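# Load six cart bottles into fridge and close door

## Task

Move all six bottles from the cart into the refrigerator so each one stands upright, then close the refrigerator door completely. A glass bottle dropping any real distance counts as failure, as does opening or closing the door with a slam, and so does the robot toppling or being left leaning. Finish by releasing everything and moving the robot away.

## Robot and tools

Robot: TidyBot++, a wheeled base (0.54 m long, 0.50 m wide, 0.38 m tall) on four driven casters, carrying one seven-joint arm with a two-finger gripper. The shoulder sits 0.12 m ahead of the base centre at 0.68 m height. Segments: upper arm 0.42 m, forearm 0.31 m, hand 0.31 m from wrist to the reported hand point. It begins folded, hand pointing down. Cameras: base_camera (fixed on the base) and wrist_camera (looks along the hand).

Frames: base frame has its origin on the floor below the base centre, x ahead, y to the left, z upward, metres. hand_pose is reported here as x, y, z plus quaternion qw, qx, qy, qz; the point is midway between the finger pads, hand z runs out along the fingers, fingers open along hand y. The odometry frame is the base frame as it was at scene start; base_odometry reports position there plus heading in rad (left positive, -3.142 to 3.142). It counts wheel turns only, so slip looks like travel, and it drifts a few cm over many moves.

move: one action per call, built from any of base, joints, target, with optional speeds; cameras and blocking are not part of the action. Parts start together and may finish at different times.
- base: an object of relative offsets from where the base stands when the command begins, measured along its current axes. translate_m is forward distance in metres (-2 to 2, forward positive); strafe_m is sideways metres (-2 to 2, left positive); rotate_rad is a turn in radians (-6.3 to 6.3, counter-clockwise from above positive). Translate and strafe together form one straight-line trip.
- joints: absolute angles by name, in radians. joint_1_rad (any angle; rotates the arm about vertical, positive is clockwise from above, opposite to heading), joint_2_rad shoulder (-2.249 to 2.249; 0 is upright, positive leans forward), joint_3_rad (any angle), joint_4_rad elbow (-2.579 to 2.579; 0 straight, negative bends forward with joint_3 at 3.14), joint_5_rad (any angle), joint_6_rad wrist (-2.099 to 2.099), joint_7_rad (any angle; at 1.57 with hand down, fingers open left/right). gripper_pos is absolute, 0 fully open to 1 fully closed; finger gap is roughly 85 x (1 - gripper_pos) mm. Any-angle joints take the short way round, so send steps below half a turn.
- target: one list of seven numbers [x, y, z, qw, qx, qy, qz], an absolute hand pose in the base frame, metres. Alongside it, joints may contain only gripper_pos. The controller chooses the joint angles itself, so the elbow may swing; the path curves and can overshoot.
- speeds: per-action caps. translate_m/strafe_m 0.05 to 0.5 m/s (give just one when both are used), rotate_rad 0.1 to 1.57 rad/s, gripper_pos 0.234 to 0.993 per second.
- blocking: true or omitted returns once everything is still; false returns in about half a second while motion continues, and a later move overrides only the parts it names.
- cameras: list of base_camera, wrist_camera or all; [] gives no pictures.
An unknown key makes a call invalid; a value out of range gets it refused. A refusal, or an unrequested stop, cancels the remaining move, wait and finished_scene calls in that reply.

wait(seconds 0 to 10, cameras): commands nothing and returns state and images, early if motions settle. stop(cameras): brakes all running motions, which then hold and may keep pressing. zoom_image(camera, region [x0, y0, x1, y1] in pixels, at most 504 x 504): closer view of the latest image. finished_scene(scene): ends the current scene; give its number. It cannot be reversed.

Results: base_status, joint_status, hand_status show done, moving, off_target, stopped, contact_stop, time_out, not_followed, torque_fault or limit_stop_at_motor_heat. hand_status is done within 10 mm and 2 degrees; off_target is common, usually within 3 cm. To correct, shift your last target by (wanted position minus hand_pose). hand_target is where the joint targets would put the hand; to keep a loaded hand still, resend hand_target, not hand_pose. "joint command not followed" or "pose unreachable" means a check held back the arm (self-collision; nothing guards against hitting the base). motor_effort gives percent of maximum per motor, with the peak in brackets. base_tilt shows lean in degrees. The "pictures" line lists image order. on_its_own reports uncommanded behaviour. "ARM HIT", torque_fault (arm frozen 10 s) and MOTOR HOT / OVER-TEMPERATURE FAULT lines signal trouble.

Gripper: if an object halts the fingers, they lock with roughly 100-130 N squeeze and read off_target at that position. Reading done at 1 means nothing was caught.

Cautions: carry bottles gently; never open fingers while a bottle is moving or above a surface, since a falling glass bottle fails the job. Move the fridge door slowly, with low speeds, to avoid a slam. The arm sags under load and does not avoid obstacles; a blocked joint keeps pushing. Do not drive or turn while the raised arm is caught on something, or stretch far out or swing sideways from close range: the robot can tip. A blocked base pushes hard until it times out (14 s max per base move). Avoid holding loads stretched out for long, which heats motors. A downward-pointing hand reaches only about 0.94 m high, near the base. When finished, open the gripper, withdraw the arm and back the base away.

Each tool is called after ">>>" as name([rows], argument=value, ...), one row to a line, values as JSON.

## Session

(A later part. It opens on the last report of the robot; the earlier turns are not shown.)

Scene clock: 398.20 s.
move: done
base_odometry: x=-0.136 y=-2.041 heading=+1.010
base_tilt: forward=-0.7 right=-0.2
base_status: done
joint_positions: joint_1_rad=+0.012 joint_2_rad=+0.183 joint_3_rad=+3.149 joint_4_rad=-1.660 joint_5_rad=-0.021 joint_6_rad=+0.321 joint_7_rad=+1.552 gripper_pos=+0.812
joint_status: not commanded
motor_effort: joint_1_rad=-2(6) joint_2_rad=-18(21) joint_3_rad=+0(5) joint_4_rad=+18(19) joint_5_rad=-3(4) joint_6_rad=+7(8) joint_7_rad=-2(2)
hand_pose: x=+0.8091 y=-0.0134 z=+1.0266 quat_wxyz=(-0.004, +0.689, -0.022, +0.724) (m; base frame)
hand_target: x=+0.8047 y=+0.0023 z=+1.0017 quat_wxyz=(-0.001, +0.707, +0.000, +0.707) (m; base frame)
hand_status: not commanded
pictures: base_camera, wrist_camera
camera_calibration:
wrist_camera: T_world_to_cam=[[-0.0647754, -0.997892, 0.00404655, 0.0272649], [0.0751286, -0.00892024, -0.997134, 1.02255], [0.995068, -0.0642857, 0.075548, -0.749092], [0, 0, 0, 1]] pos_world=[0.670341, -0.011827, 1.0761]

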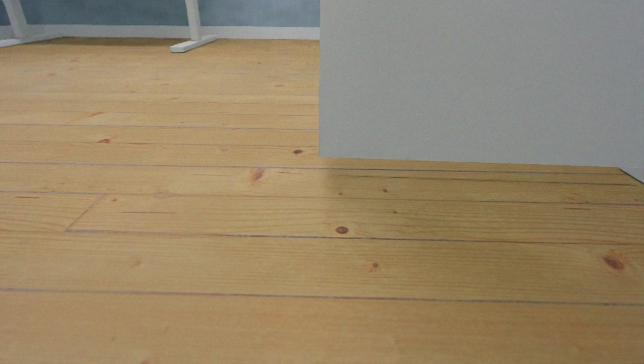

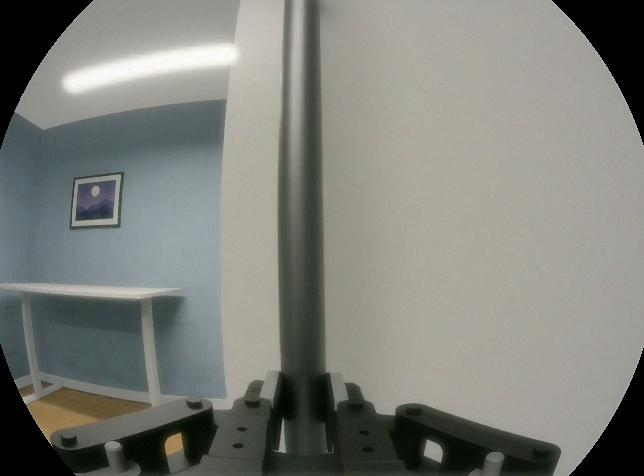

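>>> move(base={"translate_m": -0.078, "strafe_m": -0.143, "rotate_rad": 0.15}, speeds={"translate_m": 0.16, "rotate_rad": 0.15})

Scene clock: 405.60 s.
move: done
base_odometry: x=-0.056 y=-2.184 heading=+1.161
base_tilt: forward=-0.7 right=-0.2
base_status: done
joint_positions: joint_1_rad=+0.010 joint_2_rad=+0.204 joint_3_rad=+3.148 joint_4_rad=-1.686 joint_5_rad=-0.020 joint_6_rad=+0.314 joint_7_rad=+1.552 gripper_pos=+0.838
joint_status: not commanded
motor_effort: joint_1_rad=+0(6) joint_2_rad=-25(38) joint_3_rad=+1(5) joint_4_rad=+19(21) joint_5_rad=-1(3) joint_6_rad=+10(11) joint_7_rad=+1(2)
hand_pose: x=+0.8141 y=-0.0110 z=+0.9937 quat_wxyz=(-0.005, +0.708, -0.021, +0.705) (m; base frame)
hand_target: x=+0.8047 y=+0.0023 z=+1.0017 quat_wxyz=(-0.001, +0.707, +0.000, +0.707) (m; base frame)
hand_status: not commanded
pictures: base_camera, wrist_camera
camera_calibration:
wrist_camera: T_world_to_cam=[[-0.060728, -0.99813, 0.0069749, 0.0238644], [0.0210076, -0.00826433, -0.999745, 1.0361], [0.997933, -0.060566, 0.0214702, -0.699977], [0, 0, 0, 1]] pos_world=[0.678214, -0.0100124, 1.0507]

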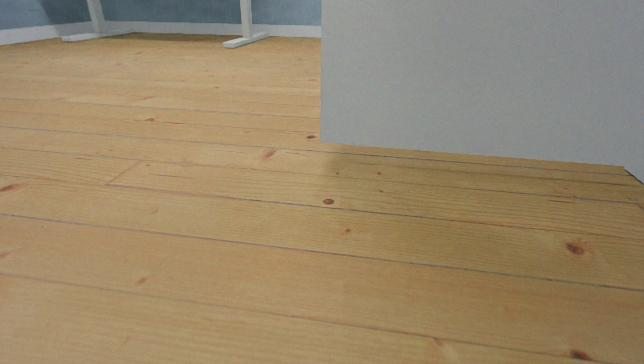

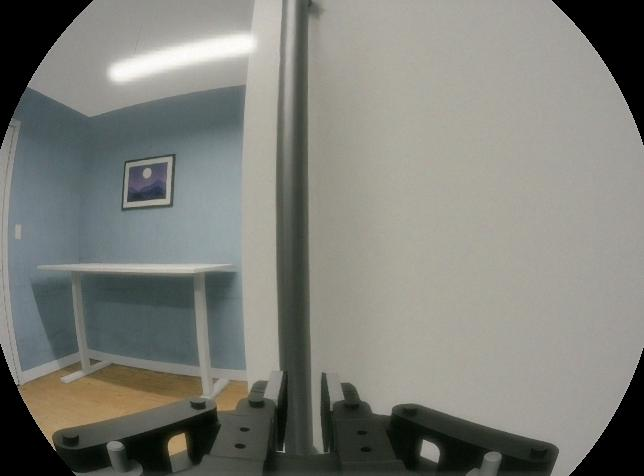

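>>> move(base={"translate_m": -0.15}, speeds={"translate_m": 0.3}, joints={"gripper_pos": 0.0})

Scene clock: 439.40 s.
move: done
base_odometry: x=-0.115 y=-2.321 heading=+1.161
base_tilt: forward=-0.7 right=-0.2
base_status: done
joint_positions: joint_1_rad=+0.009 joint_2_rad=+0.203 joint_3_rad=+3.148 joint_4_rad=-1.686 joint_5_rad=-0.020 joint_6_rad=+0.314 joint_7_rad=+1.552 gripper_pos=+0.000
joint_status: all done
motor_effort: joint_1_rad=+0(2) joint_2_rad=-25(28) joint_3_rad=+1(2) joint_4_rad=+18(20) joint_5_rad=-1(1) joint_6_rad=+9(10) joint_7_rad=+0(1)
hand_pose: x=+0.8139 y=-0.0108 z=+0.9943 quat_wxyz=(-0.005, +0.708, -0.021, +0.706) (m; base frame)
hand_target: x=+0.8047 y=+0.0023 z=+1.0017 quat_wxyz=(-0.001, +0.707, +0.000, +0.707) (m; base frame)
hand_status: not commanded
pictures: base_camera, wrist_camera
camera_calibration:
wrist_camera: T_world_to_cam=[[-0.0604695, -0.998146, 0.00693425, 0.0238614], [0.0218031, -0.00826611, -0.999728, 1.03599], [0.997932, -0.0603019, 0.0222625, -0.700517], [0, 0, 0, 1]] pos_world=[0.677924, -0.00986179, 1.05114]

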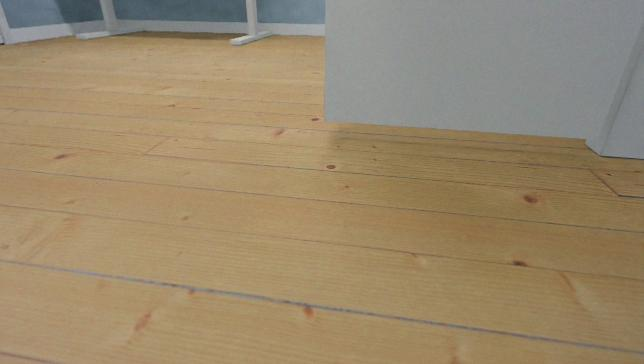

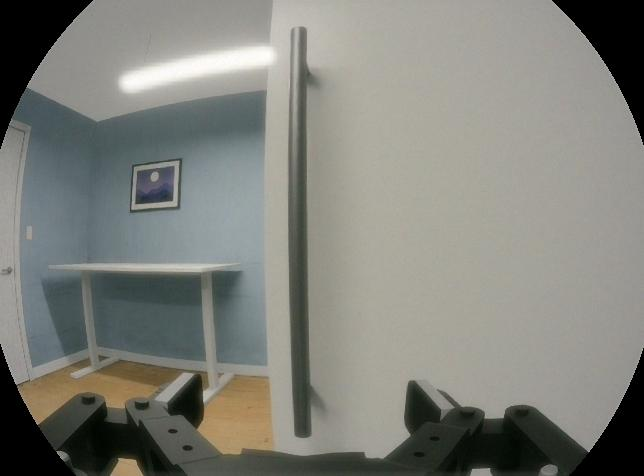

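>>> move(base={"translate_m": 0.705, "strafe_m": 0.563}, joints={"joint_1_rad": 0.0, "joint_2_rad": 0.0, "joint_4_rad": -0.5, "joint_6_rad": -1.6}, cameras=["base_camera"])

>>> move(base={"translate_m": 0.853, "strafe_m": -0.214, "rotate_rad": -1.707})

Scene clock: 466.17 s.
move: done
base_odometry: x=-0.351 y=-1.450 heading=+1.162
base_tilt: forward=-0.7 right=-0.2
base_status: done
joint_positions: joint_1_rad=+0.009 joint_2_rad=+0.047 joint_3_rad=+3.147 joint_4_rad=-0.537 joint_5_rad=-0.020 joint_6_rad=-1.549 joint_7_rad=+1.552 gripper_pos=+0.000
joint_status: all done
motor_effort: joint_1_rad=+0(3) joint_2_rad=-13(27) joint_3_rad=+1(2) joint_4_rad=+12(21) joint_5_rad=-1(1) joint_6_rad=+8(11) joint_7_rad=+1(1)
hand_pose: x=+0.5757 y=+0.0011 z=+1.1983 quat_wxyz=(-0.010, +0.876, -0.010, +0.483) (m; base frame)
hand_target: x=+0.5384 y=+0.0020 z=+1.2213 quat_wxyz=(-0.001, +0.867, +0.000, +0.498) (m; base frame)
hand_status: not commanded
pictures: base_camera

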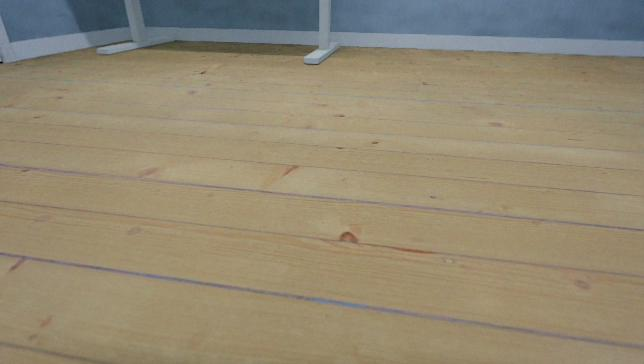

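Scene clock: 469.40 s.
move: done
base_odometry: x=+0.184 y=-0.753 heading=-0.546
base_tilt: forward=-0.7 right=-0.2
base_status: done
joint_positions: joint_1_rad=+0.005 joint_2_rad=+0.025 joint_3_rad=+3.144 joint_4_rad=-0.532 joint_5_rad=-0.020 joint_6_rad=-1.552 joint_7_rad=+1.552 gripper_pos=+0.000
joint_status: not commanded
motor_effort: joint_1_rad=+0(2) joint_2_rad=-12(17) joint_3_rad=+1(3) joint_4_rad=+12(13) joint_5_rad=-1(2) joint_6_rad=+8(9) joint_7_rad=+0(1)
hand_pose: x=+0.5631 y=+0.0041 z=+1.2098 quat_wxyz=(-0.011, +0.870, -0.007, +0.494) (m; base frame)
hand_target: x=+0.5384 y=+0.0020 z=+1.2213 quat_wxyz=(-0.001, +0.867, +0.000, +0.498) (m; base frame)
hand_status: not commanded
pictures: base_camera, wrist_camera
camera_calibration:
wrist_camera: T_world_to_cam=[[-0.0117547, -0.999464, 0.0305404, -0.0338397], [-0.489565, -0.0208791, -0.871717, 1.39018], [0.871888, -0.0251983, -0.489057, 0.23525], [0, 0, 0, 1]] pos_world=[0.475073, 0.0011319, 1.32792]

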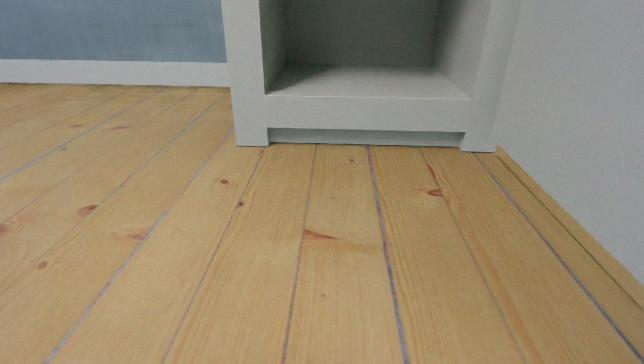

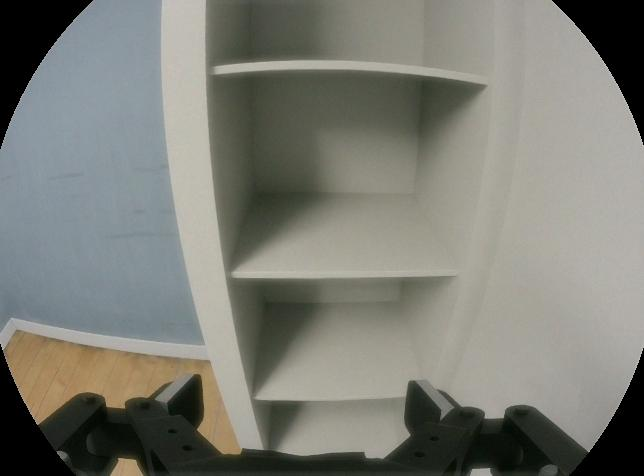

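>>> move(base={"translate_m": -1.612, "strafe_m": -0.099, "rotate_rad": -1.025}, joints={"joint_1_rad": 0.0, "joint_2_rad": 0.13, "joint_3_rad": 3.14, "joint_4_rad": -1.182, "joint_5_rad": 0.0, "joint_6_rad": -0.632, "joint_7_rad": 1.57})

Scene clock: 656.70 s.
move: done
base_odometry: x=-1.244 y=+0.000 heading=-1.572
base_tilt: forward=-0.7 right=-0.2
base_status: done
joint_positions: joint_1_rad=-0.001 joint_2_rad=+0.107 joint_3_rad=+3.139 joint_4_rad=-1.142 joint_5_rad=-0.020 joint_6_rad=-0.672 joint_7_rad=+1.552 gripper_pos=+0.000
joint_status: all done
motor_effort: joint_1_rad=+0(3) joint_2_rad=-21(25) joint_3_rad=+1(4) joint_4_rad=+18(20) joint_5_rad=-1(3) joint_6_rad=+9(10) joint_7_rad=+0(1)
hand_pose: x=+0.7545 y=+0.0073 z=+1.0930 quat_wxyz=(-0.016, +0.819, -0.009, +0.573) (m; base frame)
hand_target: x=+0.7673 y=+0.0023 z=+1.0660 quat_wxyz=(-0.001, +0.826, +0.000, +0.564) (m; base frame)
hand_status: not commanded
pictures: base_camera, wrist_camera
camera_calibration:
wrist_camera: T_world_to_cam=[[-0.0184904, -0.999681, 0.0171804, -0.00518126], [-0.317903, -0.0104133, -0.948066, 1.33597], [0.947943, -0.0229918, -0.317609, -0.233451], [0, 0, 0, 1]] pos_world=[0.645912, 0.00336475, 1.19253]

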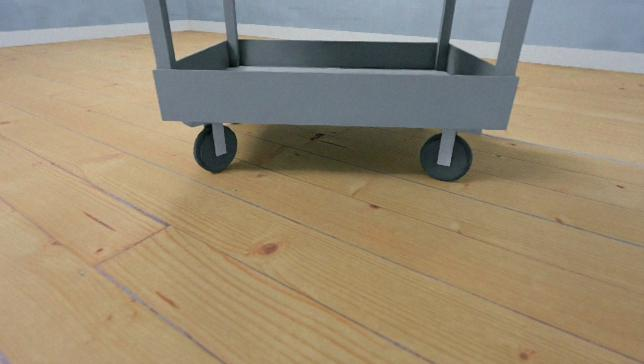

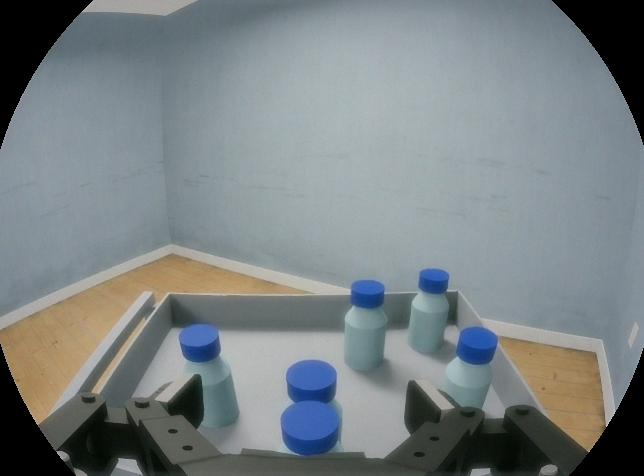

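>>> zoom_image(camera="wrist_camera", region=[150, 250, 530, 476])

Scaled by 1.326.

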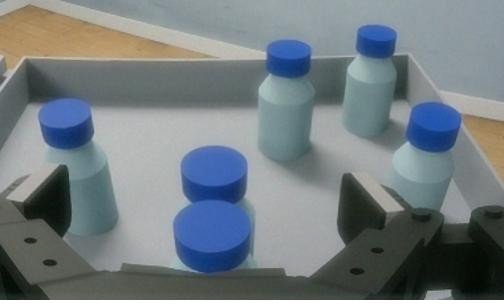

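>>> move(joints={"joint_2_rad": 0.055, "joint_4_rad": -1.707, "joint_6_rad": -0.133})

Scene clock: 717.67 s.
move: done
base_odometry: x=-1.244 y=+0.000 heading=-1.572
base_tilt: forward=-0.7 right=-0.2
base_status: not commanded
joint_positions: joint_1_rad=-0.001 joint_2_rad=+0.107 joint_3_rad=+3.139 joint_4_rad=-1.666 joint_5_rad=-0.020 joint_6_rad=-0.175 joint_7_rad=+1.552 gripper_pos=+0.000
joint_status: all done
motor_effort: joint_1_rad=+0(1) joint_2_rad=-22(24) joint_3_rad=+1(2) joint_4_rad=+19(21) joint_5_rad=-1(1) joint_6_rad=+9(10) joint_7_rad=+0(1)
hand_pose: x=+0.7614 y=+0.0045 z=+0.9229 quat_wxyz=(-0.013, +0.827, -0.014, +0.562) (m; base frame)
hand_target: x=+0.7458 y=+0.0023 z=+0.9430 quat_wxyz=(-0.001, +0.812, +0.000, +0.584) (m; base frame)
hand_status: not commanded
pictures: base_camera, wrist_camera
camera_calibration:
wrist_camera: T_world_to_cam=[[-0.0279104, -0.999461, 0.0172913, 0.00217738], [-0.343007, -0.00667206, -0.939309, 1.18788], [0.938918, -0.0321475, -0.342636, -0.264024], [0, 0, 0, 1]] pos_world=[0.65541, 0.00161414, 1.02529]

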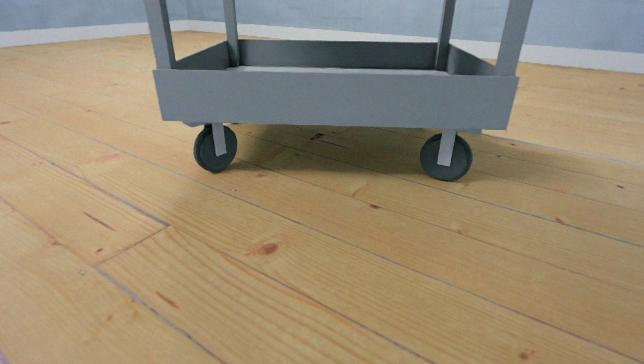

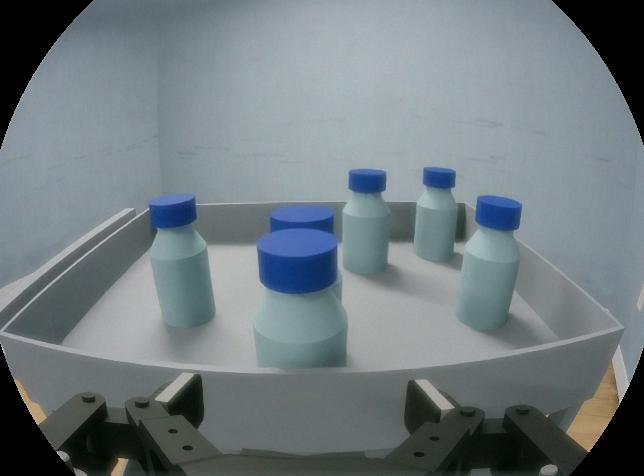

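>>> move(joints={"joint_4_rad": -1.6}, base={"translate_m": 0.08, "strafe_m": 0.006}, speeds={"translate_m": 0.2})

Scene clock: 783.40 s.
move: done
base_odometry: x=-1.239 y=-0.080 heading=-1.573
base_tilt: forward=-0.7 right=-0.2
base_status: done
joint_positions: joint_1_rad=-0.001 joint_2_rad=+0.103 joint_3_rad=+3.139 joint_4_rad=-1.630 joint_5_rad=-0.020 joint_6_rad=-0.167 joint_7_rad=+1.552 gripper_pos=+0.000
joint_status: all done
motor_effort: joint_1_rad=+0(1) joint_2_rad=-21(25) joint_3_rad=+1(2) joint_4_rad=+19(20) joint_5_rad=-1(1) joint_6_rad=+9(10) joint_7_rad=+0(1)
hand_pose: x=+0.7670 y=+0.0045 z=+0.9491 quat_wxyz=(-0.014, +0.813, -0.013, +0.582) (m; base frame)
hand_target: x=+0.7593 y=+0.0023 z=+1.0084 quat_wxyz=(-0.001, +0.780, +0.000, +0.626) (m; base frame)
hand_status: not commanded
pictures: base_camera, wrist_camera
camera_calibration:
wrist_camera: T_world_to_cam=[[-0.0288232, -0.999459, 0.0158298, 0.00395616], [-0.298284, -0.00651487, -0.954455, 1.19452], [0.954042, -0.0322322, -0.297935, -0.314351], [0, 0, 0, 1]] pos_world=[0.656323, 0.00160395, 1.0464]

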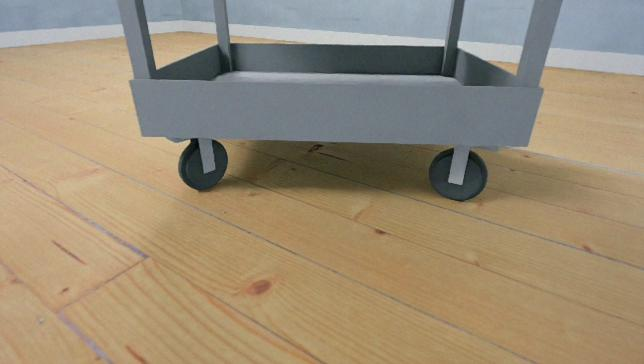

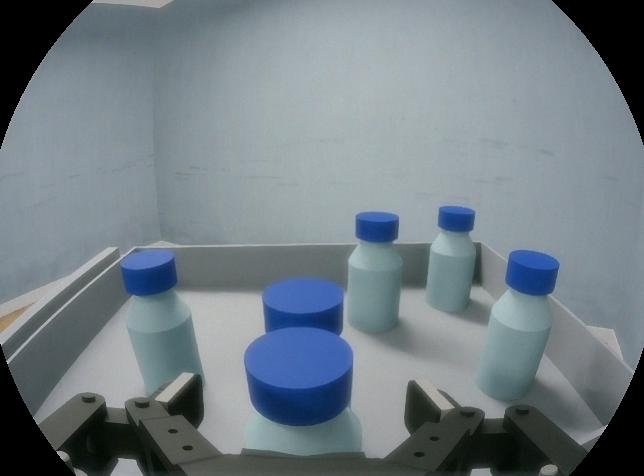

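>>> move(joints={"joint_4_rad": -1.688}, base={"translate_m": 0.03, "strafe_m": 0.002}, speeds={"translate_m": 0.15})

Scene clock: 794.43 s.
move: done
base_odometry: x=-1.237 y=-0.110 heading=-1.573
base_tilt: forward=-0.7 right=-0.2
base_status: done
joint_positions: joint_1_rad=-0.001 joint_2_rad=+0.099 joint_3_rad=+3.139 joint_4_rad=-1.656 joint_5_rad=-0.020 joint_6_rad=-0.166 joint_7_rad=+1.552 gripper_pos=+0.000
joint_status: all done
motor_effort: joint_1_rad=+0(1) joint_2_rad=-22(24) joint_3_rad=+1(3) joint_4_rad=+19(21) joint_5_rad=-1(1) joint_6_rad=+9(10) joint_7_rad=+0(1)
hand_pose: x=+0.7622 y=+0.0045 z=+0.9361 quat_wxyz=(-0.013, +0.819, -0.014, +0.573) (m; base frame)
hand_target: x=+0.7487 y=+0.0023 z=+0.9545 quat_wxyz=(-0.001, +0.806, +0.000, +0.591) (m; base frame)
hand_status: not commanded
pictures: base_camera, wrist_camera
camera_calibration:
wrist_camera: T_world_to_cam=[[-0.028503, -0.999457, 0.0165199, 0.00311403], [-0.318421, -0.00658722, -0.947926, 1.18985], [0.947521, -0.0322791, -0.318061, -0.289822], [0, 0, 0, 1]] pos_world=[0.653575, 0.00159494, 1.03566]

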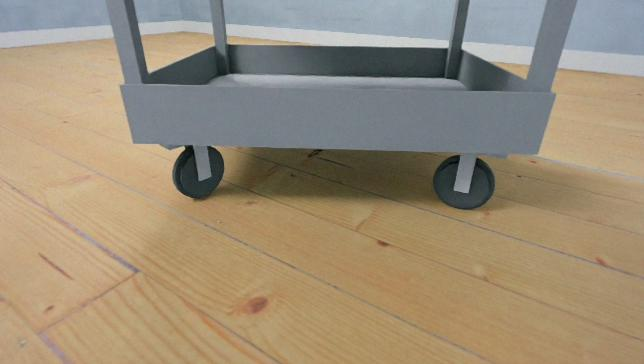

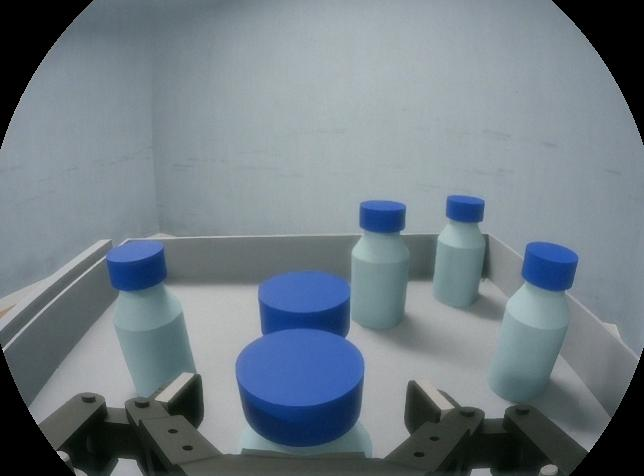

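>>> move(base={"translate_m": 0.009, "strafe_m": 0.002}, speeds={"translate_m": 0.1}, cameras=[])

>>> move(joints={"gripper_pos": 0.37}, speeds={"gripper_pos": 0.3})

Scene clock: 807.37 s.
move: done
base_odometry: x=-1.235 y=-0.119 heading=-1.574
base_tilt: forward=-0.7 right=-0.2
base_status: done
joint_positions: joint_1_rad=-0.001 joint_2_rad=+0.098 joint_3_rad=+3.139 joint_4_rad=-1.656 joint_5_rad=-0.020 joint_6_rad=-0.165 joint_7_rad=+1.552 gripper_pos=+0.000
joint_status: not commanded
motor_effort: joint_1_rad=+0(1) joint_2_rad=-22(25) joint_3_rad=+1(2) joint_4_rad=+19(20) joint_5_rad=-1(1) joint_6_rad=+9(10) joint_7_rad=+0(1)
hand_pose: x=+0.7618 y=+0.0045 z=+0.9371 quat_wxyz=(-0.013, +0.819, -0.014, +0.574) (m; base frame)
hand_target: x=+0.7487 y=+0.0023 z=+0.9545 quat_wxyz=(-0.001, +0.806, +0.000, +0.591) (m; base frame)
hand_status: not commanded
pictures: none
No camera images: "cameras" was empty.

Scene clock: 808.93 s.
move: done
base_odometry: x=-1.235 y=-0.119 heading=-1.574
base_tilt: forward=-0.7 right=-0.2
base_status: not commanded
joint_positions: joint_1_rad=-0.001 joint_2_rad=+0.098 joint_3_rad=+3.139 joint_4_rad=-1.656 joint_5_rad=-0.020 joint_6_rad=-0.165 joint_7_rad=+1.552 gripper_pos=+0.371
joint_status: all done
motor_effort: joint_1_rad=+0(1) joint_2_rad=-22(23) joint_3_rad=+1(2) joint_4_rad=+20(20) joint_5_rad=-1(1) joint_6_rad=+9(10) joint_7_rad=+0(1)
hand_pose: x=+0.7618 y=+0.0045 z=+0.9371 quat_wxyz=(-0.013, +0.819, -0.014, +0.574) (m; base frame)
hand_target: x=+0.7487 y=+0.0023 z=+0.9545 quat_wxyz=(-0.001, +0.806, +0.000, +0.591) (m; base frame)
hand_status: not commanded
pictures: base_camera, wrist_camera
camera_calibration:
wrist_camera: T_world_to_cam=[[-0.0285635, -0.999456, 0.0164684, 0.00315913], [-0.316773, -0.00657532, -0.948478, 1.19], [0.948071, -0.0323086, -0.316413, -0.291066], [0, 0, 0, 1]] pos_world=[0.653003, 0.00157811, 1.03654]

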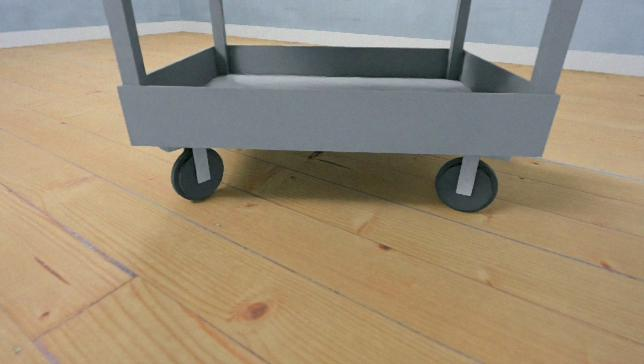

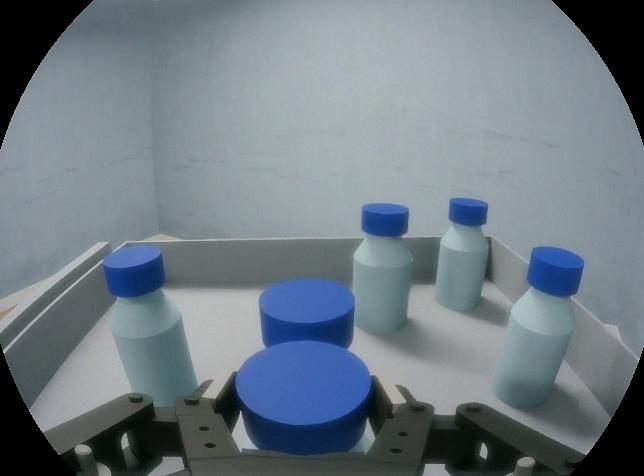

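>>> move(joints={"gripper_pos": 0.41}, speeds={"gripper_pos": 0.234}, cameras=["wrist_camera"])

Scene clock: 814.17 s.
move: done
base_odometry: x=-1.235 y=-0.119 heading=-1.574
base_tilt: forward=-0.7 right=-0.2
base_status: not commanded
joint_positions: joint_1_rad=-0.001 joint_2_rad=+0.098 joint_3_rad=+3.139 joint_4_rad=-1.656 joint_5_rad=-0.020 joint_6_rad=-0.165 joint_7_rad=+1.552 gripper_pos=+0.404
joint_status: all done
motor_effort: joint_1_rad=-1(1) joint_2_rad=-20(22) joint_3_rad=+0(2) joint_4_rad=+18(19) joint_5_rad=-2(2) joint_6_rad=+9(9) joint_7_rad=+0(0)
hand_pose: x=+0.7618 y=+0.0045 z=+0.9372 quat_wxyz=(-0.013, +0.819, -0.014, +0.574) (m; base frame)
hand_target: x=+0.7487 y=+0.0023 z=+0.9545 quat_wxyz=(-0.001, +0.806, +0.000, +0.591) (m; base frame)
hand_status: not commanded
pictures: wrist_camera
camera_calibration:
wrist_camera: T_world_to_cam=[[-0.0285657, -0.999456, 0.0164667, 0.00316196], [-0.316716, -0.00657495, -0.948498, 1.19], [0.94809, -0.0323098, -0.316356, -0.291136], [0, 0, 0, 1]] pos_world=[0.653003, 0.00157788, 1.03655]

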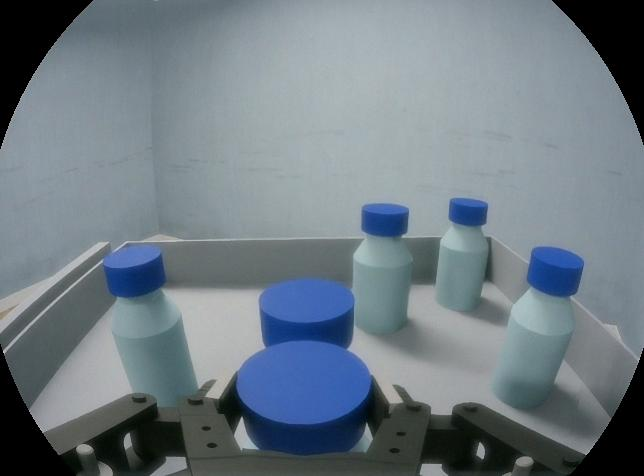

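>>> move(joints={"gripper_pos": 0.44}, speeds={"gripper_pos": 0.234}, cameras=[])

>>> move(joints={"joint_4_rad": -1.52, "joint_6_rad": -0.3}, cameras=["wrist_camera"])

Scene clock: 824.10 s.
move: done
base_odometry: x=-1.235 y=-0.119 heading=-1.574
base_tilt: forward=-0.7 right=-0.2
base_status: not commanded
joint_positions: joint_1_rad=-0.001 joint_2_rad=+0.098 joint_3_rad=+3.139 joint_4_rad=-1.656 joint_5_rad=-0.020 joint_6_rad=-0.165 joint_7_rad=+1.552 gripper_pos=+0.418
joint_status: all done
motor_effort: joint_1_rad=-1(1) joint_2_rad=-19(20) joint_3_rad=+0(1) joint_4_rad=+18(18) joint_5_rad=-2(2) joint_6_rad=+8(8) joint_7_rad=-1(1)
hand_pose: x=+0.7617 y=+0.0045 z=+0.9372 quat_wxyz=(-0.013, +0.819, -0.014, +0.574) (m; base frame)
hand_target: x=+0.7487 y=+0.0023 z=+0.9545 quat_wxyz=(-0.001, +0.806, +0.000, +0.591) (m; base frame)
hand_status: not commanded
pictures: none
No camera images: "cameras" was empty.

Scene clock: 825.23 s.
move: off_target
base_odometry: x=-1.235 y=-0.119 heading=-1.574
base_tilt: forward=-0.7 right=-0.2
base_status: not commanded
joint_positions: joint_1_rad=-0.001 joint_2_rad=+0.098 joint_3_rad=+3.139 joint_4_rad=-1.584 joint_5_rad=-0.020 joint_6_rad=-0.269 joint_7_rad=+1.552 gripper_pos=+0.418
joint_status: joint_4_rad off_target (ended at -1.584, target -1.520); the others done
motor_effort: joint_1_rad=+1(2) joint_2_rad=-25(26) joint_3_rad=+1(2) joint_4_rad=+22(23) joint_5_rad=-1(2) joint_6_rad=+11(14) joint_7_rad=+0(1)
hand_pose: x=+0.7615 y=+0.0051 z=+0.9505 quat_wxyz=(-0.014, +0.828, -0.013, +0.561) (m; base frame)
hand_target: x=+0.7535 y=+0.0023 z=+1.0074 quat_wxyz=(-0.001, +0.806, +0.000, +0.592) (m; base frame)
hand_status: not commanded
pictures: wrist_camera
camera_calibration:
wrist_camera: T_world_to_cam=[[-0.0259673, -0.999516, 0.0171268, 0.000960108], [-0.34644, -0.00707301, -0.938045, 1.21529], [0.937713, -0.0302919, -0.346089, -0.25053], [0, 0, 0, 1]] pos_world=[0.655975, 0.00196634, 1.05327]

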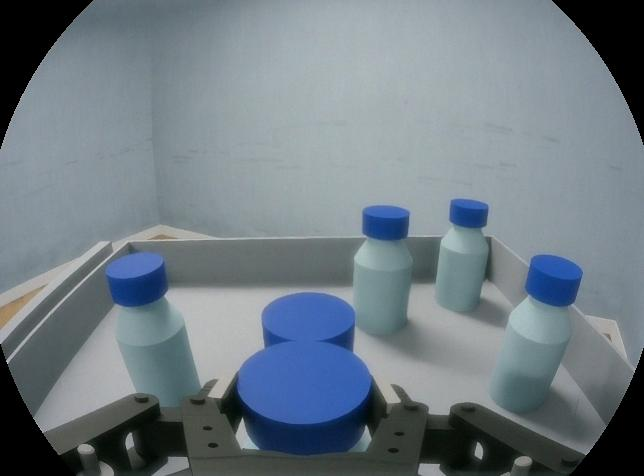

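>>> move(joints={"joint_4_rad": -1.08, "joint_6_rad": -0.71}, cameras=["wrist_camera"])

Scene clock: 831.90 s.
move: off_target
base_odometry: x=-1.235 y=-0.119 heading=-1.574
base_tilt: forward=-0.7 right=-0.2
base_status: not commanded
joint_positions: joint_1_rad=-0.001 joint_2_rad=+0.098 joint_3_rad=+3.139 joint_4_rad=-1.143 joint_5_rad=-0.020 joint_6_rad=-0.671 joint_7_rad=+1.552 gripper_pos=+0.418
joint_status: joint_4_rad off_target (ended at -1.143, target -1.080); the others done
motor_effort: joint_1_rad=+0(1) joint_2_rad=-24(27) joint_3_rad=+1(2) joint_4_rad=+22(24) joint_5_rad=-1(1) joint_6_rad=+11(14) joint_7_rad=+0(1)
hand_pose: x=+0.7507 y=+0.0073 z=+1.0986 quat_wxyz=(-0.016, +0.817, -0.009, +0.577) (m; base frame)
hand_target: x=+0.7267 y=+0.0023 z=+1.1503 quat_wxyz=(-0.001, +0.797, +0.000, +0.604) (m; base frame)
hand_status: not commanded
pictures: wrist_camera
camera_calibration:
wrist_camera: T_world_to_cam=[[-0.0186845, -0.999681, 0.0169975, -0.00502642], [-0.309265, -0.0103881, -0.950919, 1.33675], [0.950792, -0.0230242, -0.308973, -0.239717], [0, 0, 0, 1]] pos_world=[0.641239, 0.00334223, 1.19716]

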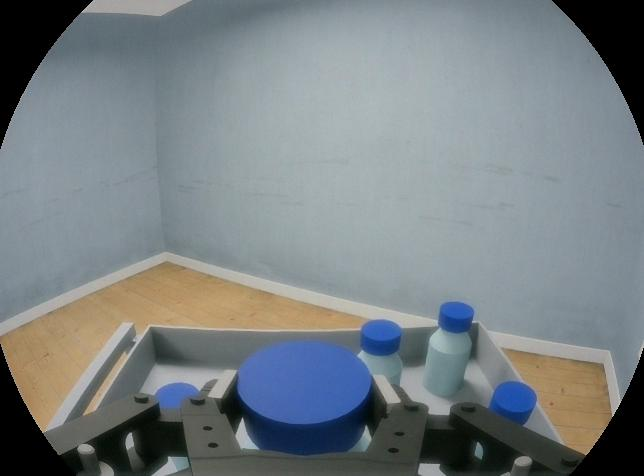

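>>> move(base={"translate_m": -0.2}, cameras=["wrist_camera"])

Scene clock: 855.13 s.
move: done
base_odometry: x=-1.235 y=+0.081 heading=-1.573
base_tilt: forward=-0.7 right=-0.2
base_status: done
joint_positions: joint_1_rad=-0.001 joint_2_rad=+0.095 joint_3_rad=+3.140 joint_4_rad=-1.141 joint_5_rad=-0.020 joint_6_rad=-0.677 joint_7_rad=+1.552 gripper_pos=+0.418
joint_status: not commanded
motor_effort: joint_1_rad=+0(2) joint_2_rad=-24(31) joint_3_rad=+1(2) joint_4_rad=+22(23) joint_5_rad=-1(2) joint_6_rad=+12(13) joint_7_rad=+0(1)
hand_pose: x=+0.7489 y=+0.0068 z=+1.0997 quat_wxyz=(-0.016, +0.817, -0.009, +0.576) (m; base frame)
hand_target: x=+0.7267 y=+0.0023 z=+1.1503 quat_wxyz=(-0.001, +0.797, +0.000, +0.604) (m; base frame)
hand_status: not commanded
pictures: wrist_camera
camera_calibration:
wrist_camera: T_world_to_cam=[[-0.0192496, -0.999668, 0.0170988, -0.00517479], [-0.310586, -0.0102769, -0.95049, 1.33773], [0.95035, -0.0236072, -0.310285, -0.235846], [0, 0, 0, 1]] pos_world=[0.639516, 0.00300705, 1.19841]

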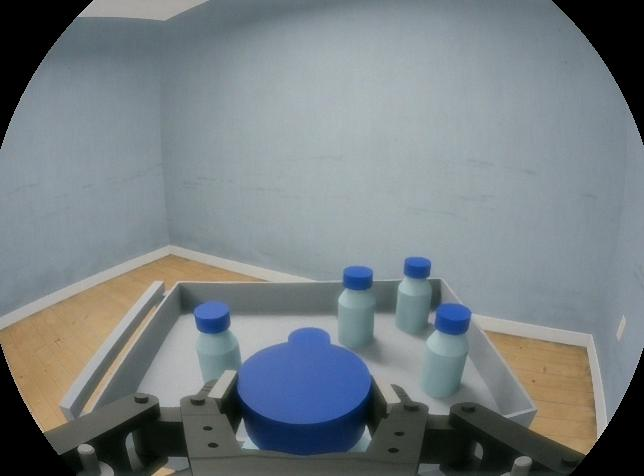

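>>> move(base={"translate_m": 0.858, "strafe_m": 1.562, "rotate_rad": 1.027}, speeds={"rotate_rad": 0.8})

Scene clock: 863.80 s.
move: done
base_odometry: x=+0.325 y=-0.781 heading=-0.545
base_tilt: forward=-0.7 right=-0.2
base_status: done
joint_positions: joint_1_rad=-0.001 joint_2_rad=+0.094 joint_3_rad=+3.140 joint_4_rad=-1.140 joint_5_rad=-0.020 joint_6_rad=-0.678 joint_7_rad=+1.552 gripper_pos=+0.418
joint_status: not commanded
motor_effort: joint_1_rad=+0(5) joint_2_rad=-24(29) joint_3_rad=+1(4) joint_4_rad=+21(23) joint_5_rad=-1(3) joint_6_rad=+12(13) joint_7_rad=+1(1)
hand_pose: x=+0.7487 y=+0.0069 z=+1.1000 quat_wxyz=(-0.016, +0.817, -0.009, +0.576) (m; base frame)
hand_target: x=+0.7267 y=+0.0023 z=+1.1503 quat_wxyz=(-0.001, +0.797, +0.000, +0.604) (m; base frame)
hand_status: not commanded
pictures: base_camera, wrist_camera
camera_calibration:
wrist_camera: T_world_to_cam=[[-0.0192122, -0.999667, 0.0172052, -0.00531786], [-0.310645, -0.0103883, -0.950469, 1.33794], [0.950332, -0.0236053, -0.310342, -0.235508], [0, 0, 0, 1]] pos_world=[0.639333, 0.00302365, 1.19867]

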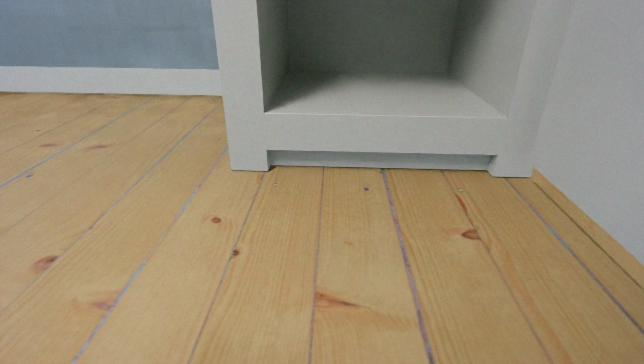

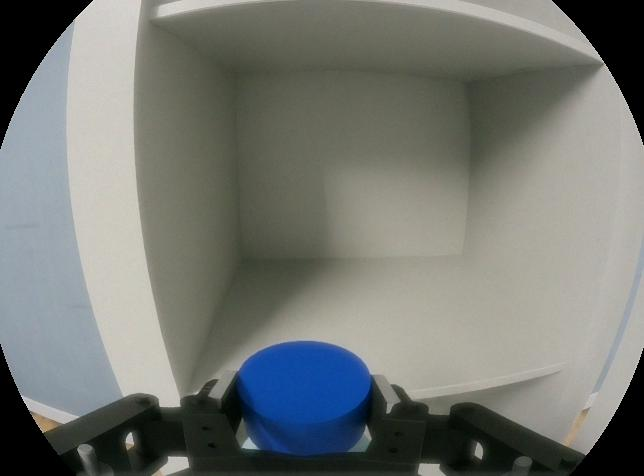

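>>> move(base={"translate_m": 0.3, "strafe_m": 0.033}, speeds={"translate_m": 0.3})

Scene clock: 897.40 s.
move: done
base_odometry: x=+0.599 y=-0.909 heading=-0.546
base_tilt: forward=-0.7 right=-0.2
base_status: done
joint_positions: joint_1_rad=-0.001 joint_2_rad=+0.094 joint_3_rad=+3.140 joint_4_rad=-1.140 joint_5_rad=-0.020 joint_6_rad=-0.679 joint_7_rad=+1.552 gripper_pos=+0.418
joint_status: not commanded
motor_effort: joint_1_rad=+0(2) joint_2_rad=-24(29) joint_3_rad=+1(2) joint_4_rad=+22(23) joint_5_rad=-1(2) joint_6_rad=+12(13) joint_7_rad=+0(1)
hand_pose: x=+0.7485 y=+0.0069 z=+1.1000 quat_wxyz=(-0.016, +0.817, -0.009, +0.576) (m; base frame)
hand_target: x=+0.7267 y=+0.0023 z=+1.1503 quat_wxyz=(-0.001, +0.797, +0.000, +0.604) (m; base frame)
hand_status: not commanded
pictures: base_camera, wrist_camera
camera_calibration:
wrist_camera: T_world_to_cam=[[-0.0191944, -0.999668, 0.0172155, -0.00534387], [-0.310864, -0.0103982, -0.950397, 1.33806], [0.95026, -0.023594, -0.310562, -0.235032], [0, 0, 0, 1]] pos_world=[0.639194, 0.00302599, 1.19879]

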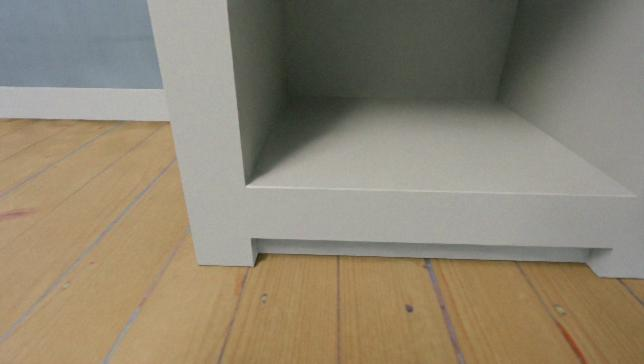

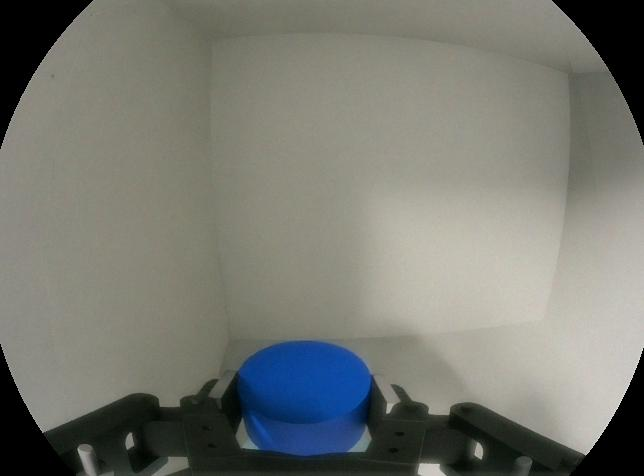

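>>> move(base={"translate_m": 0.17}, speeds={"translate_m": 0.25}, cameras=[])

>>> move(joints={"joint_4_rad": -1.245, "joint_6_rad": -0.55})

Scene clock: 909.53 s.
move: done
base_odometry: x=+0.744 y=-0.997 heading=-0.545
base_tilt: forward=-0.7 right=-0.2
base_status: done
joint_positions: joint_1_rad=-0.001 joint_2_rad=+0.094 joint_3_rad=+3.140 joint_4_rad=-1.140 joint_5_rad=-0.020 joint_6_rad=-0.679 joint_7_rad=+1.552 gripper_pos=+0.418
joint_status: not commanded
motor_effort: joint_1_rad=+0(2) joint_2_rad=-24(28) joint_3_rad=+1(3) joint_4_rad=+22(23) joint_5_rad=-1(2) joint_6_rad=+12(13) joint_7_rad=+0(1)
hand_pose: x=+0.7484 y=+0.0068 z=+1.1001 quat_wxyz=(-0.016, +0.817, -0.009, +0.576) (m; base frame)
hand_target: x=+0.7267 y=+0.0023 z=+1.1503 quat_wxyz=(-0.001, +0.797, +0.000, +0.604) (m; base frame)
hand_status: not commanded
pictures: none
No camera images: "cameras" was empty.

Scene clock: 910.63 s.
move: done
base_odometry: x=+0.744 y=-0.997 heading=-0.545
base_tilt: forward=-0.7 right=-0.2
base_status: not commanded
joint_positions: joint_1_rad=-0.001 joint_2_rad=+0.094 joint_3_rad=+3.140 joint_4_rad=-1.223 joint_5_rad=-0.020 joint_6_rad=-0.604 joint_7_rad=+1.552 gripper_pos=+0.418
joint_status: all done
motor_effort: joint_1_rad=+0(1) joint_2_rad=-25(26) joint_3_rad=+1(2) joint_4_rad=+22(24) joint_5_rad=-1(1) joint_6_rad=+12(13) joint_7_rad=+0(1)
hand_pose: x=+0.7552 y=+0.0065 z=+1.0731 quat_wxyz=(-0.016, +0.819, -0.010, +0.573) (m; base frame)
hand_target: x=+0.7442 y=+0.0023 z=+1.1002 quat_wxyz=(-0.001, +0.799, +0.000, +0.602) (m; base frame)
hand_status: not commanded
pictures: base_camera, wrist_camera
camera_calibration:
wrist_camera: T_world_to_cam=[[-0.0205154, -0.999646, 0.0169553, -0.003842], [-0.31815, -0.00954988, -0.947992, 1.3174], [0.947819, -0.0248428, -0.317841, -0.240063], [0, 0, 0, 1]] pos_world=[0.646587, 0.00277655, 1.17265]

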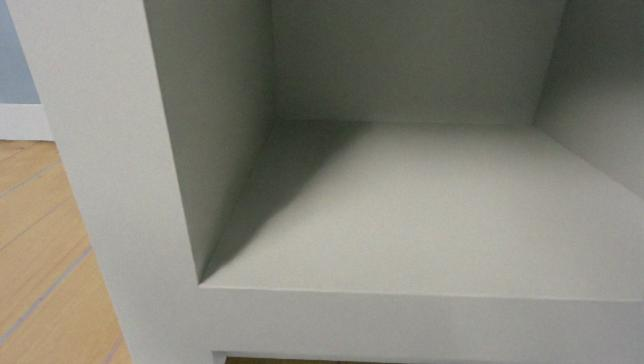

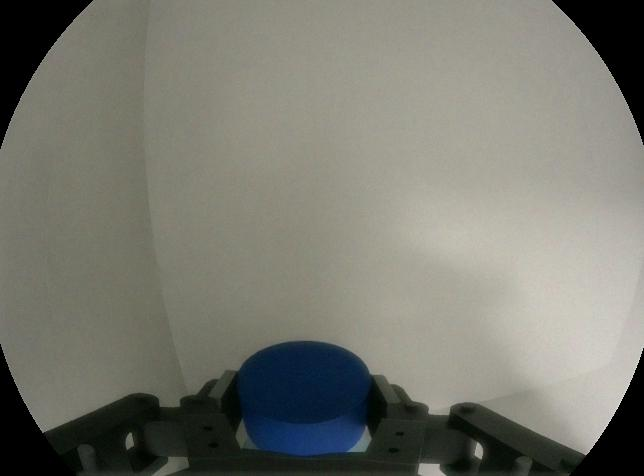

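>>> move(joints={"joint_4_rad": -1.28, "joint_6_rad": -0.515}, cameras=[])

>>> move(joints={"joint_4_rad": -1.305, "joint_6_rad": -0.495}, cameras=["wrist_camera"])

Scene clock: 917.17 s.
move: done
base_odometry: x=+0.744 y=-0.997 heading=-0.545
base_tilt: forward=-0.7 right=-0.2
base_status: not commanded
joint_positions: joint_1_rad=-0.001 joint_2_rad=+0.094 joint_3_rad=+3.140 joint_4_rad=-1.245 joint_5_rad=-0.020 joint_6_rad=-0.562 joint_7_rad=+1.552 gripper_pos=+0.418
joint_status: all done
motor_effort: joint_1_rad=+0(1) joint_2_rad=-21(25) joint_3_rad=+1(2) joint_4_rad=+20(23) joint_5_rad=-1(2) joint_6_rad=+11(12) joint_7_rad=+0(1)
hand_pose: x=+0.7589 y=+0.0063 z=+1.0724 quat_wxyz=(-0.016, +0.813, -0.010, +0.581) (m; base frame)
hand_target: x=+0.7470 y=+0.0023 z=+1.0896 quat_wxyz=(-0.001, +0.799, +0.000, +0.602) (m; base frame)
hand_status: not commanded
pictures: none
No camera images: "cameras" was empty.

Scene clock: 917.77 s.
move: done
base_odometry: x=+0.744 y=-0.997 heading=-0.545
base_tilt: forward=-0.7 right=-0.2
base_status: not commanded
joint_positions: joint_1_rad=-0.001 joint_2_rad=+0.091 joint_3_rad=+3.140 joint_4_rad=-1.261 joint_5_rad=-0.020 joint_6_rad=-0.536 joint_7_rad=+1.552 gripper_pos=+0.418
joint_status: all done
motor_effort: joint_1_rad=+0(1) joint_2_rad=-19(22) joint_3_rad=+1(2) joint_4_rad=+18(20) joint_5_rad=-2(2) joint_6_rad=+10(11) joint_7_rad=+0(0)
hand_pose: x=+0.7598 y=+0.0062 z=+1.0721 quat_wxyz=(-0.015, +0.810, -0.011, +0.587) (m; base frame)
hand_target: x=+0.7483 y=+0.0023 z=+1.0804 quat_wxyz=(-0.001, +0.800, +0.000, +0.600) (m; base frame)
hand_status: not commanded
pictures: wrist_camera
camera_calibration:
wrist_camera: T_world_to_cam=[[-0.0223918, -0.999624, 0.0158458, -0.00145819], [-0.286701, -0.0087635, -0.95798, 1.3047], [0.957758, -0.0259939, -0.286397, -0.286014], [0, 0, 0, 1]] pos_world=[0.64796, 0.0025415, 1.16799]

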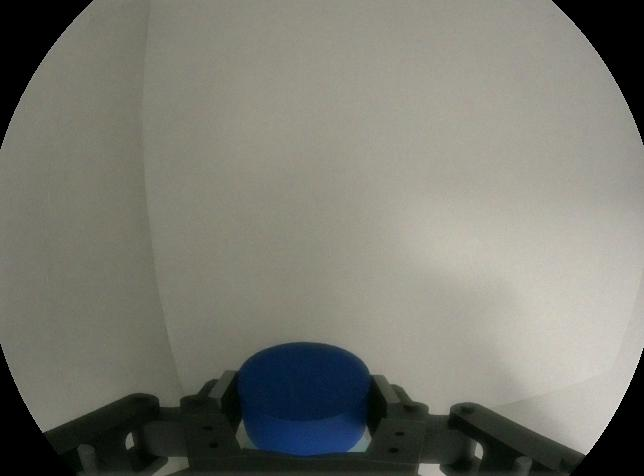

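>>> move(joints={"gripper_pos": 0.15}, speeds={"gripper_pos": 0.3}, cameras=["wrist_camera"])

Scene clock: 929.50 s.
move: done
base_odometry: x=+0.744 y=-0.997 heading=-0.545
base_tilt: forward=-0.7 right=-0.2
base_status: not commanded
joint_positions: joint_1_rad=-0.001 joint_2_rad=+0.091 joint_3_rad=+3.140 joint_4_rad=-1.264 joint_5_rad=-0.020 joint_6_rad=-0.533 joint_7_rad=+1.552 gripper_pos=+0.152
joint_status: all done
motor_effort: joint_1_rad=+0(2) joint_2_rad=-22(23) joint_3_rad=+1(2) joint_4_rad=+19(20) joint_5_rad=-1(2) joint_6_rad=+9(10) joint_7_rad=+0(1)
hand_pose: x=+0.7599 y=+0.0062 z=+1.0713 quat_wxyz=(-0.016, +0.810, -0.011, +0.587) (m; base frame)
hand_target: x=+0.7483 y=+0.0023 z=+1.0804 quat_wxyz=(-0.001, +0.800, +0.000, +0.600) (m; base frame)
hand_status: not commanded
pictures: wrist_camera
camera_calibration:
wrist_camera: T_world_to_cam=[[-0.0223847, -0.999624, 0.0158319, -0.00140876], [-0.286589, -0.00875522, -0.958014, 1.30402], [0.957792, -0.0259821, -0.286285, -0.286533], [0, 0, 0, 1]] pos_world=[0.648125, 0.00256402, 1.16726]

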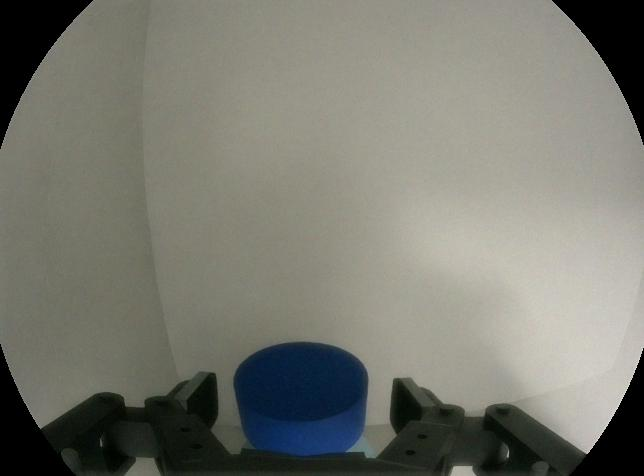

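>>> move(base={"translate_m": -1.1})

Scene clock: 981.33 s.
move: done
base_odometry: x=-0.196 y=-0.426 heading=-0.545
base_tilt: forward=-0.7 right=-0.2
base_status: done
joint_positions: joint_1_rad=+0.001 joint_2_rad=+0.085 joint_3_rad=+3.141 joint_4_rad=-1.265 joint_5_rad=-0.020 joint_6_rad=-0.530 joint_7_rad=+1.552 gripper_pos=+0.152
joint_status: not commanded
motor_effort: joint_1_rad=+0(5) joint_2_rad=-21(26) joint_3_rad=+1(5) joint_4_rad=+19(20) joint_5_rad=-1(2) joint_6_rad=+9(10) joint_7_rad=+1(1)
hand_pose: x=+0.7579 y=+0.0043 z=+1.0748 quat_wxyz=(-0.015, +0.808, -0.012, +0.589) (m; base frame)
hand_target: x=+0.7483 y=+0.0023 z=+1.0804 quat_wxyz=(-0.001, +0.800, +0.000, +0.600) (m; base frame)
hand_status: not commanded
pictures: base_camera, wrist_camera
camera_calibration:
wrist_camera: T_world_to_cam=[[-0.0255202, -0.999549, 0.015827, -0.00100364], [-0.280072, -0.00804923, -0.959945, 1.30391], [0.95964, -0.0289307, -0.27974, -0.292063], [0, 0, 0, 1]] pos_world=[0.645439, 0.00104272, 1.17]

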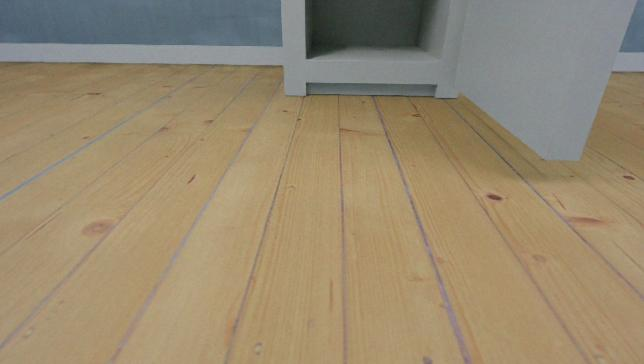

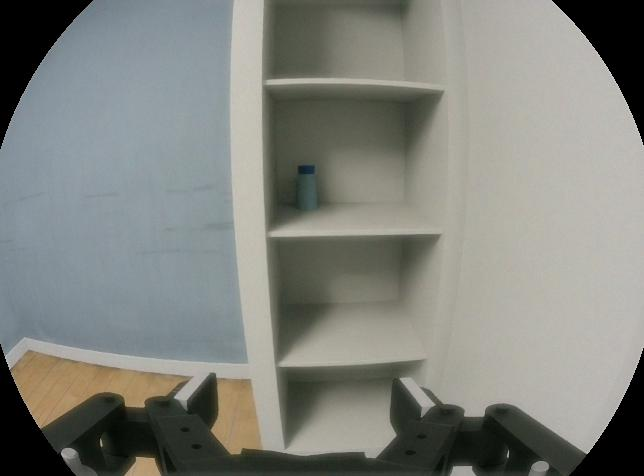

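>>> move(base={"translate_m": -1.143, "strafe_m": -0.124, "rotate_rad": -1.028}, joints={"gripper_pos": 0.0}, cameras=["wrist_camera"])

Scene clock: 1001.73 s.
move: done
base_odometry: x=-1.238 y=+0.061 heading=-1.574
base_tilt: forward=-0.7 right=-0.2
base_status: done
joint_positions: joint_1_rad=-0.002 joint_2_rad=+0.085 joint_3_rad=+3.138 joint_4_rad=-1.266 joint_5_rad=-0.020 joint_6_rad=-0.530 joint_7_rad=+1.552 gripper_pos=+0.000
joint_status: all done
motor_effort: joint_1_rad=+0(4) joint_2_rad=-22(25) joint_3_rad=+1(4) joint_4_rad=+19(20) joint_5_rad=-1(2) joint_6_rad=+9(10) joint_7_rad=+1(1)
hand_pose: x=+0.7579 y=+0.0079 z=+1.0750 quat_wxyz=(-0.016, +0.808, -0.009, +0.590) (m; base frame)
hand_target: x=+0.7483 y=+0.0023 z=+1.0804 quat_wxyz=(-0.001, +0.800, +0.000, +0.600) (m; base frame)
hand_status: not commanded
pictures: wrist_camera
camera_calibration:
wrist_camera: T_world_to_cam=[[-0.0198254, -0.999682, 0.015579, -0.00149488], [-0.279434, -0.00942077, -0.960119, 1.3038], [0.95996, -0.023388, -0.279158, -0.29283], [0, 0, 0, 1]] pos_world=[0.645401, 0.00393968, 1.17008]

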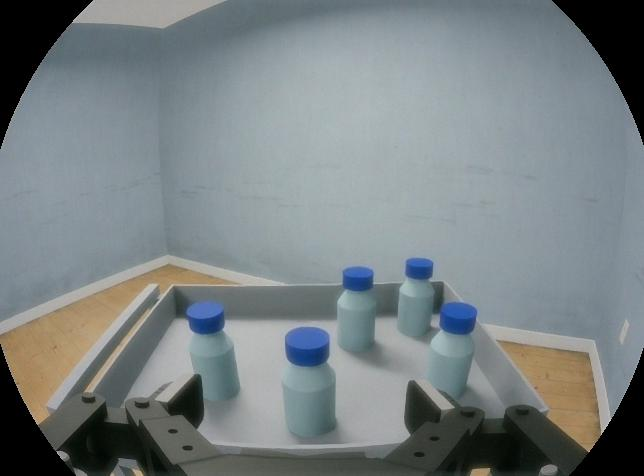

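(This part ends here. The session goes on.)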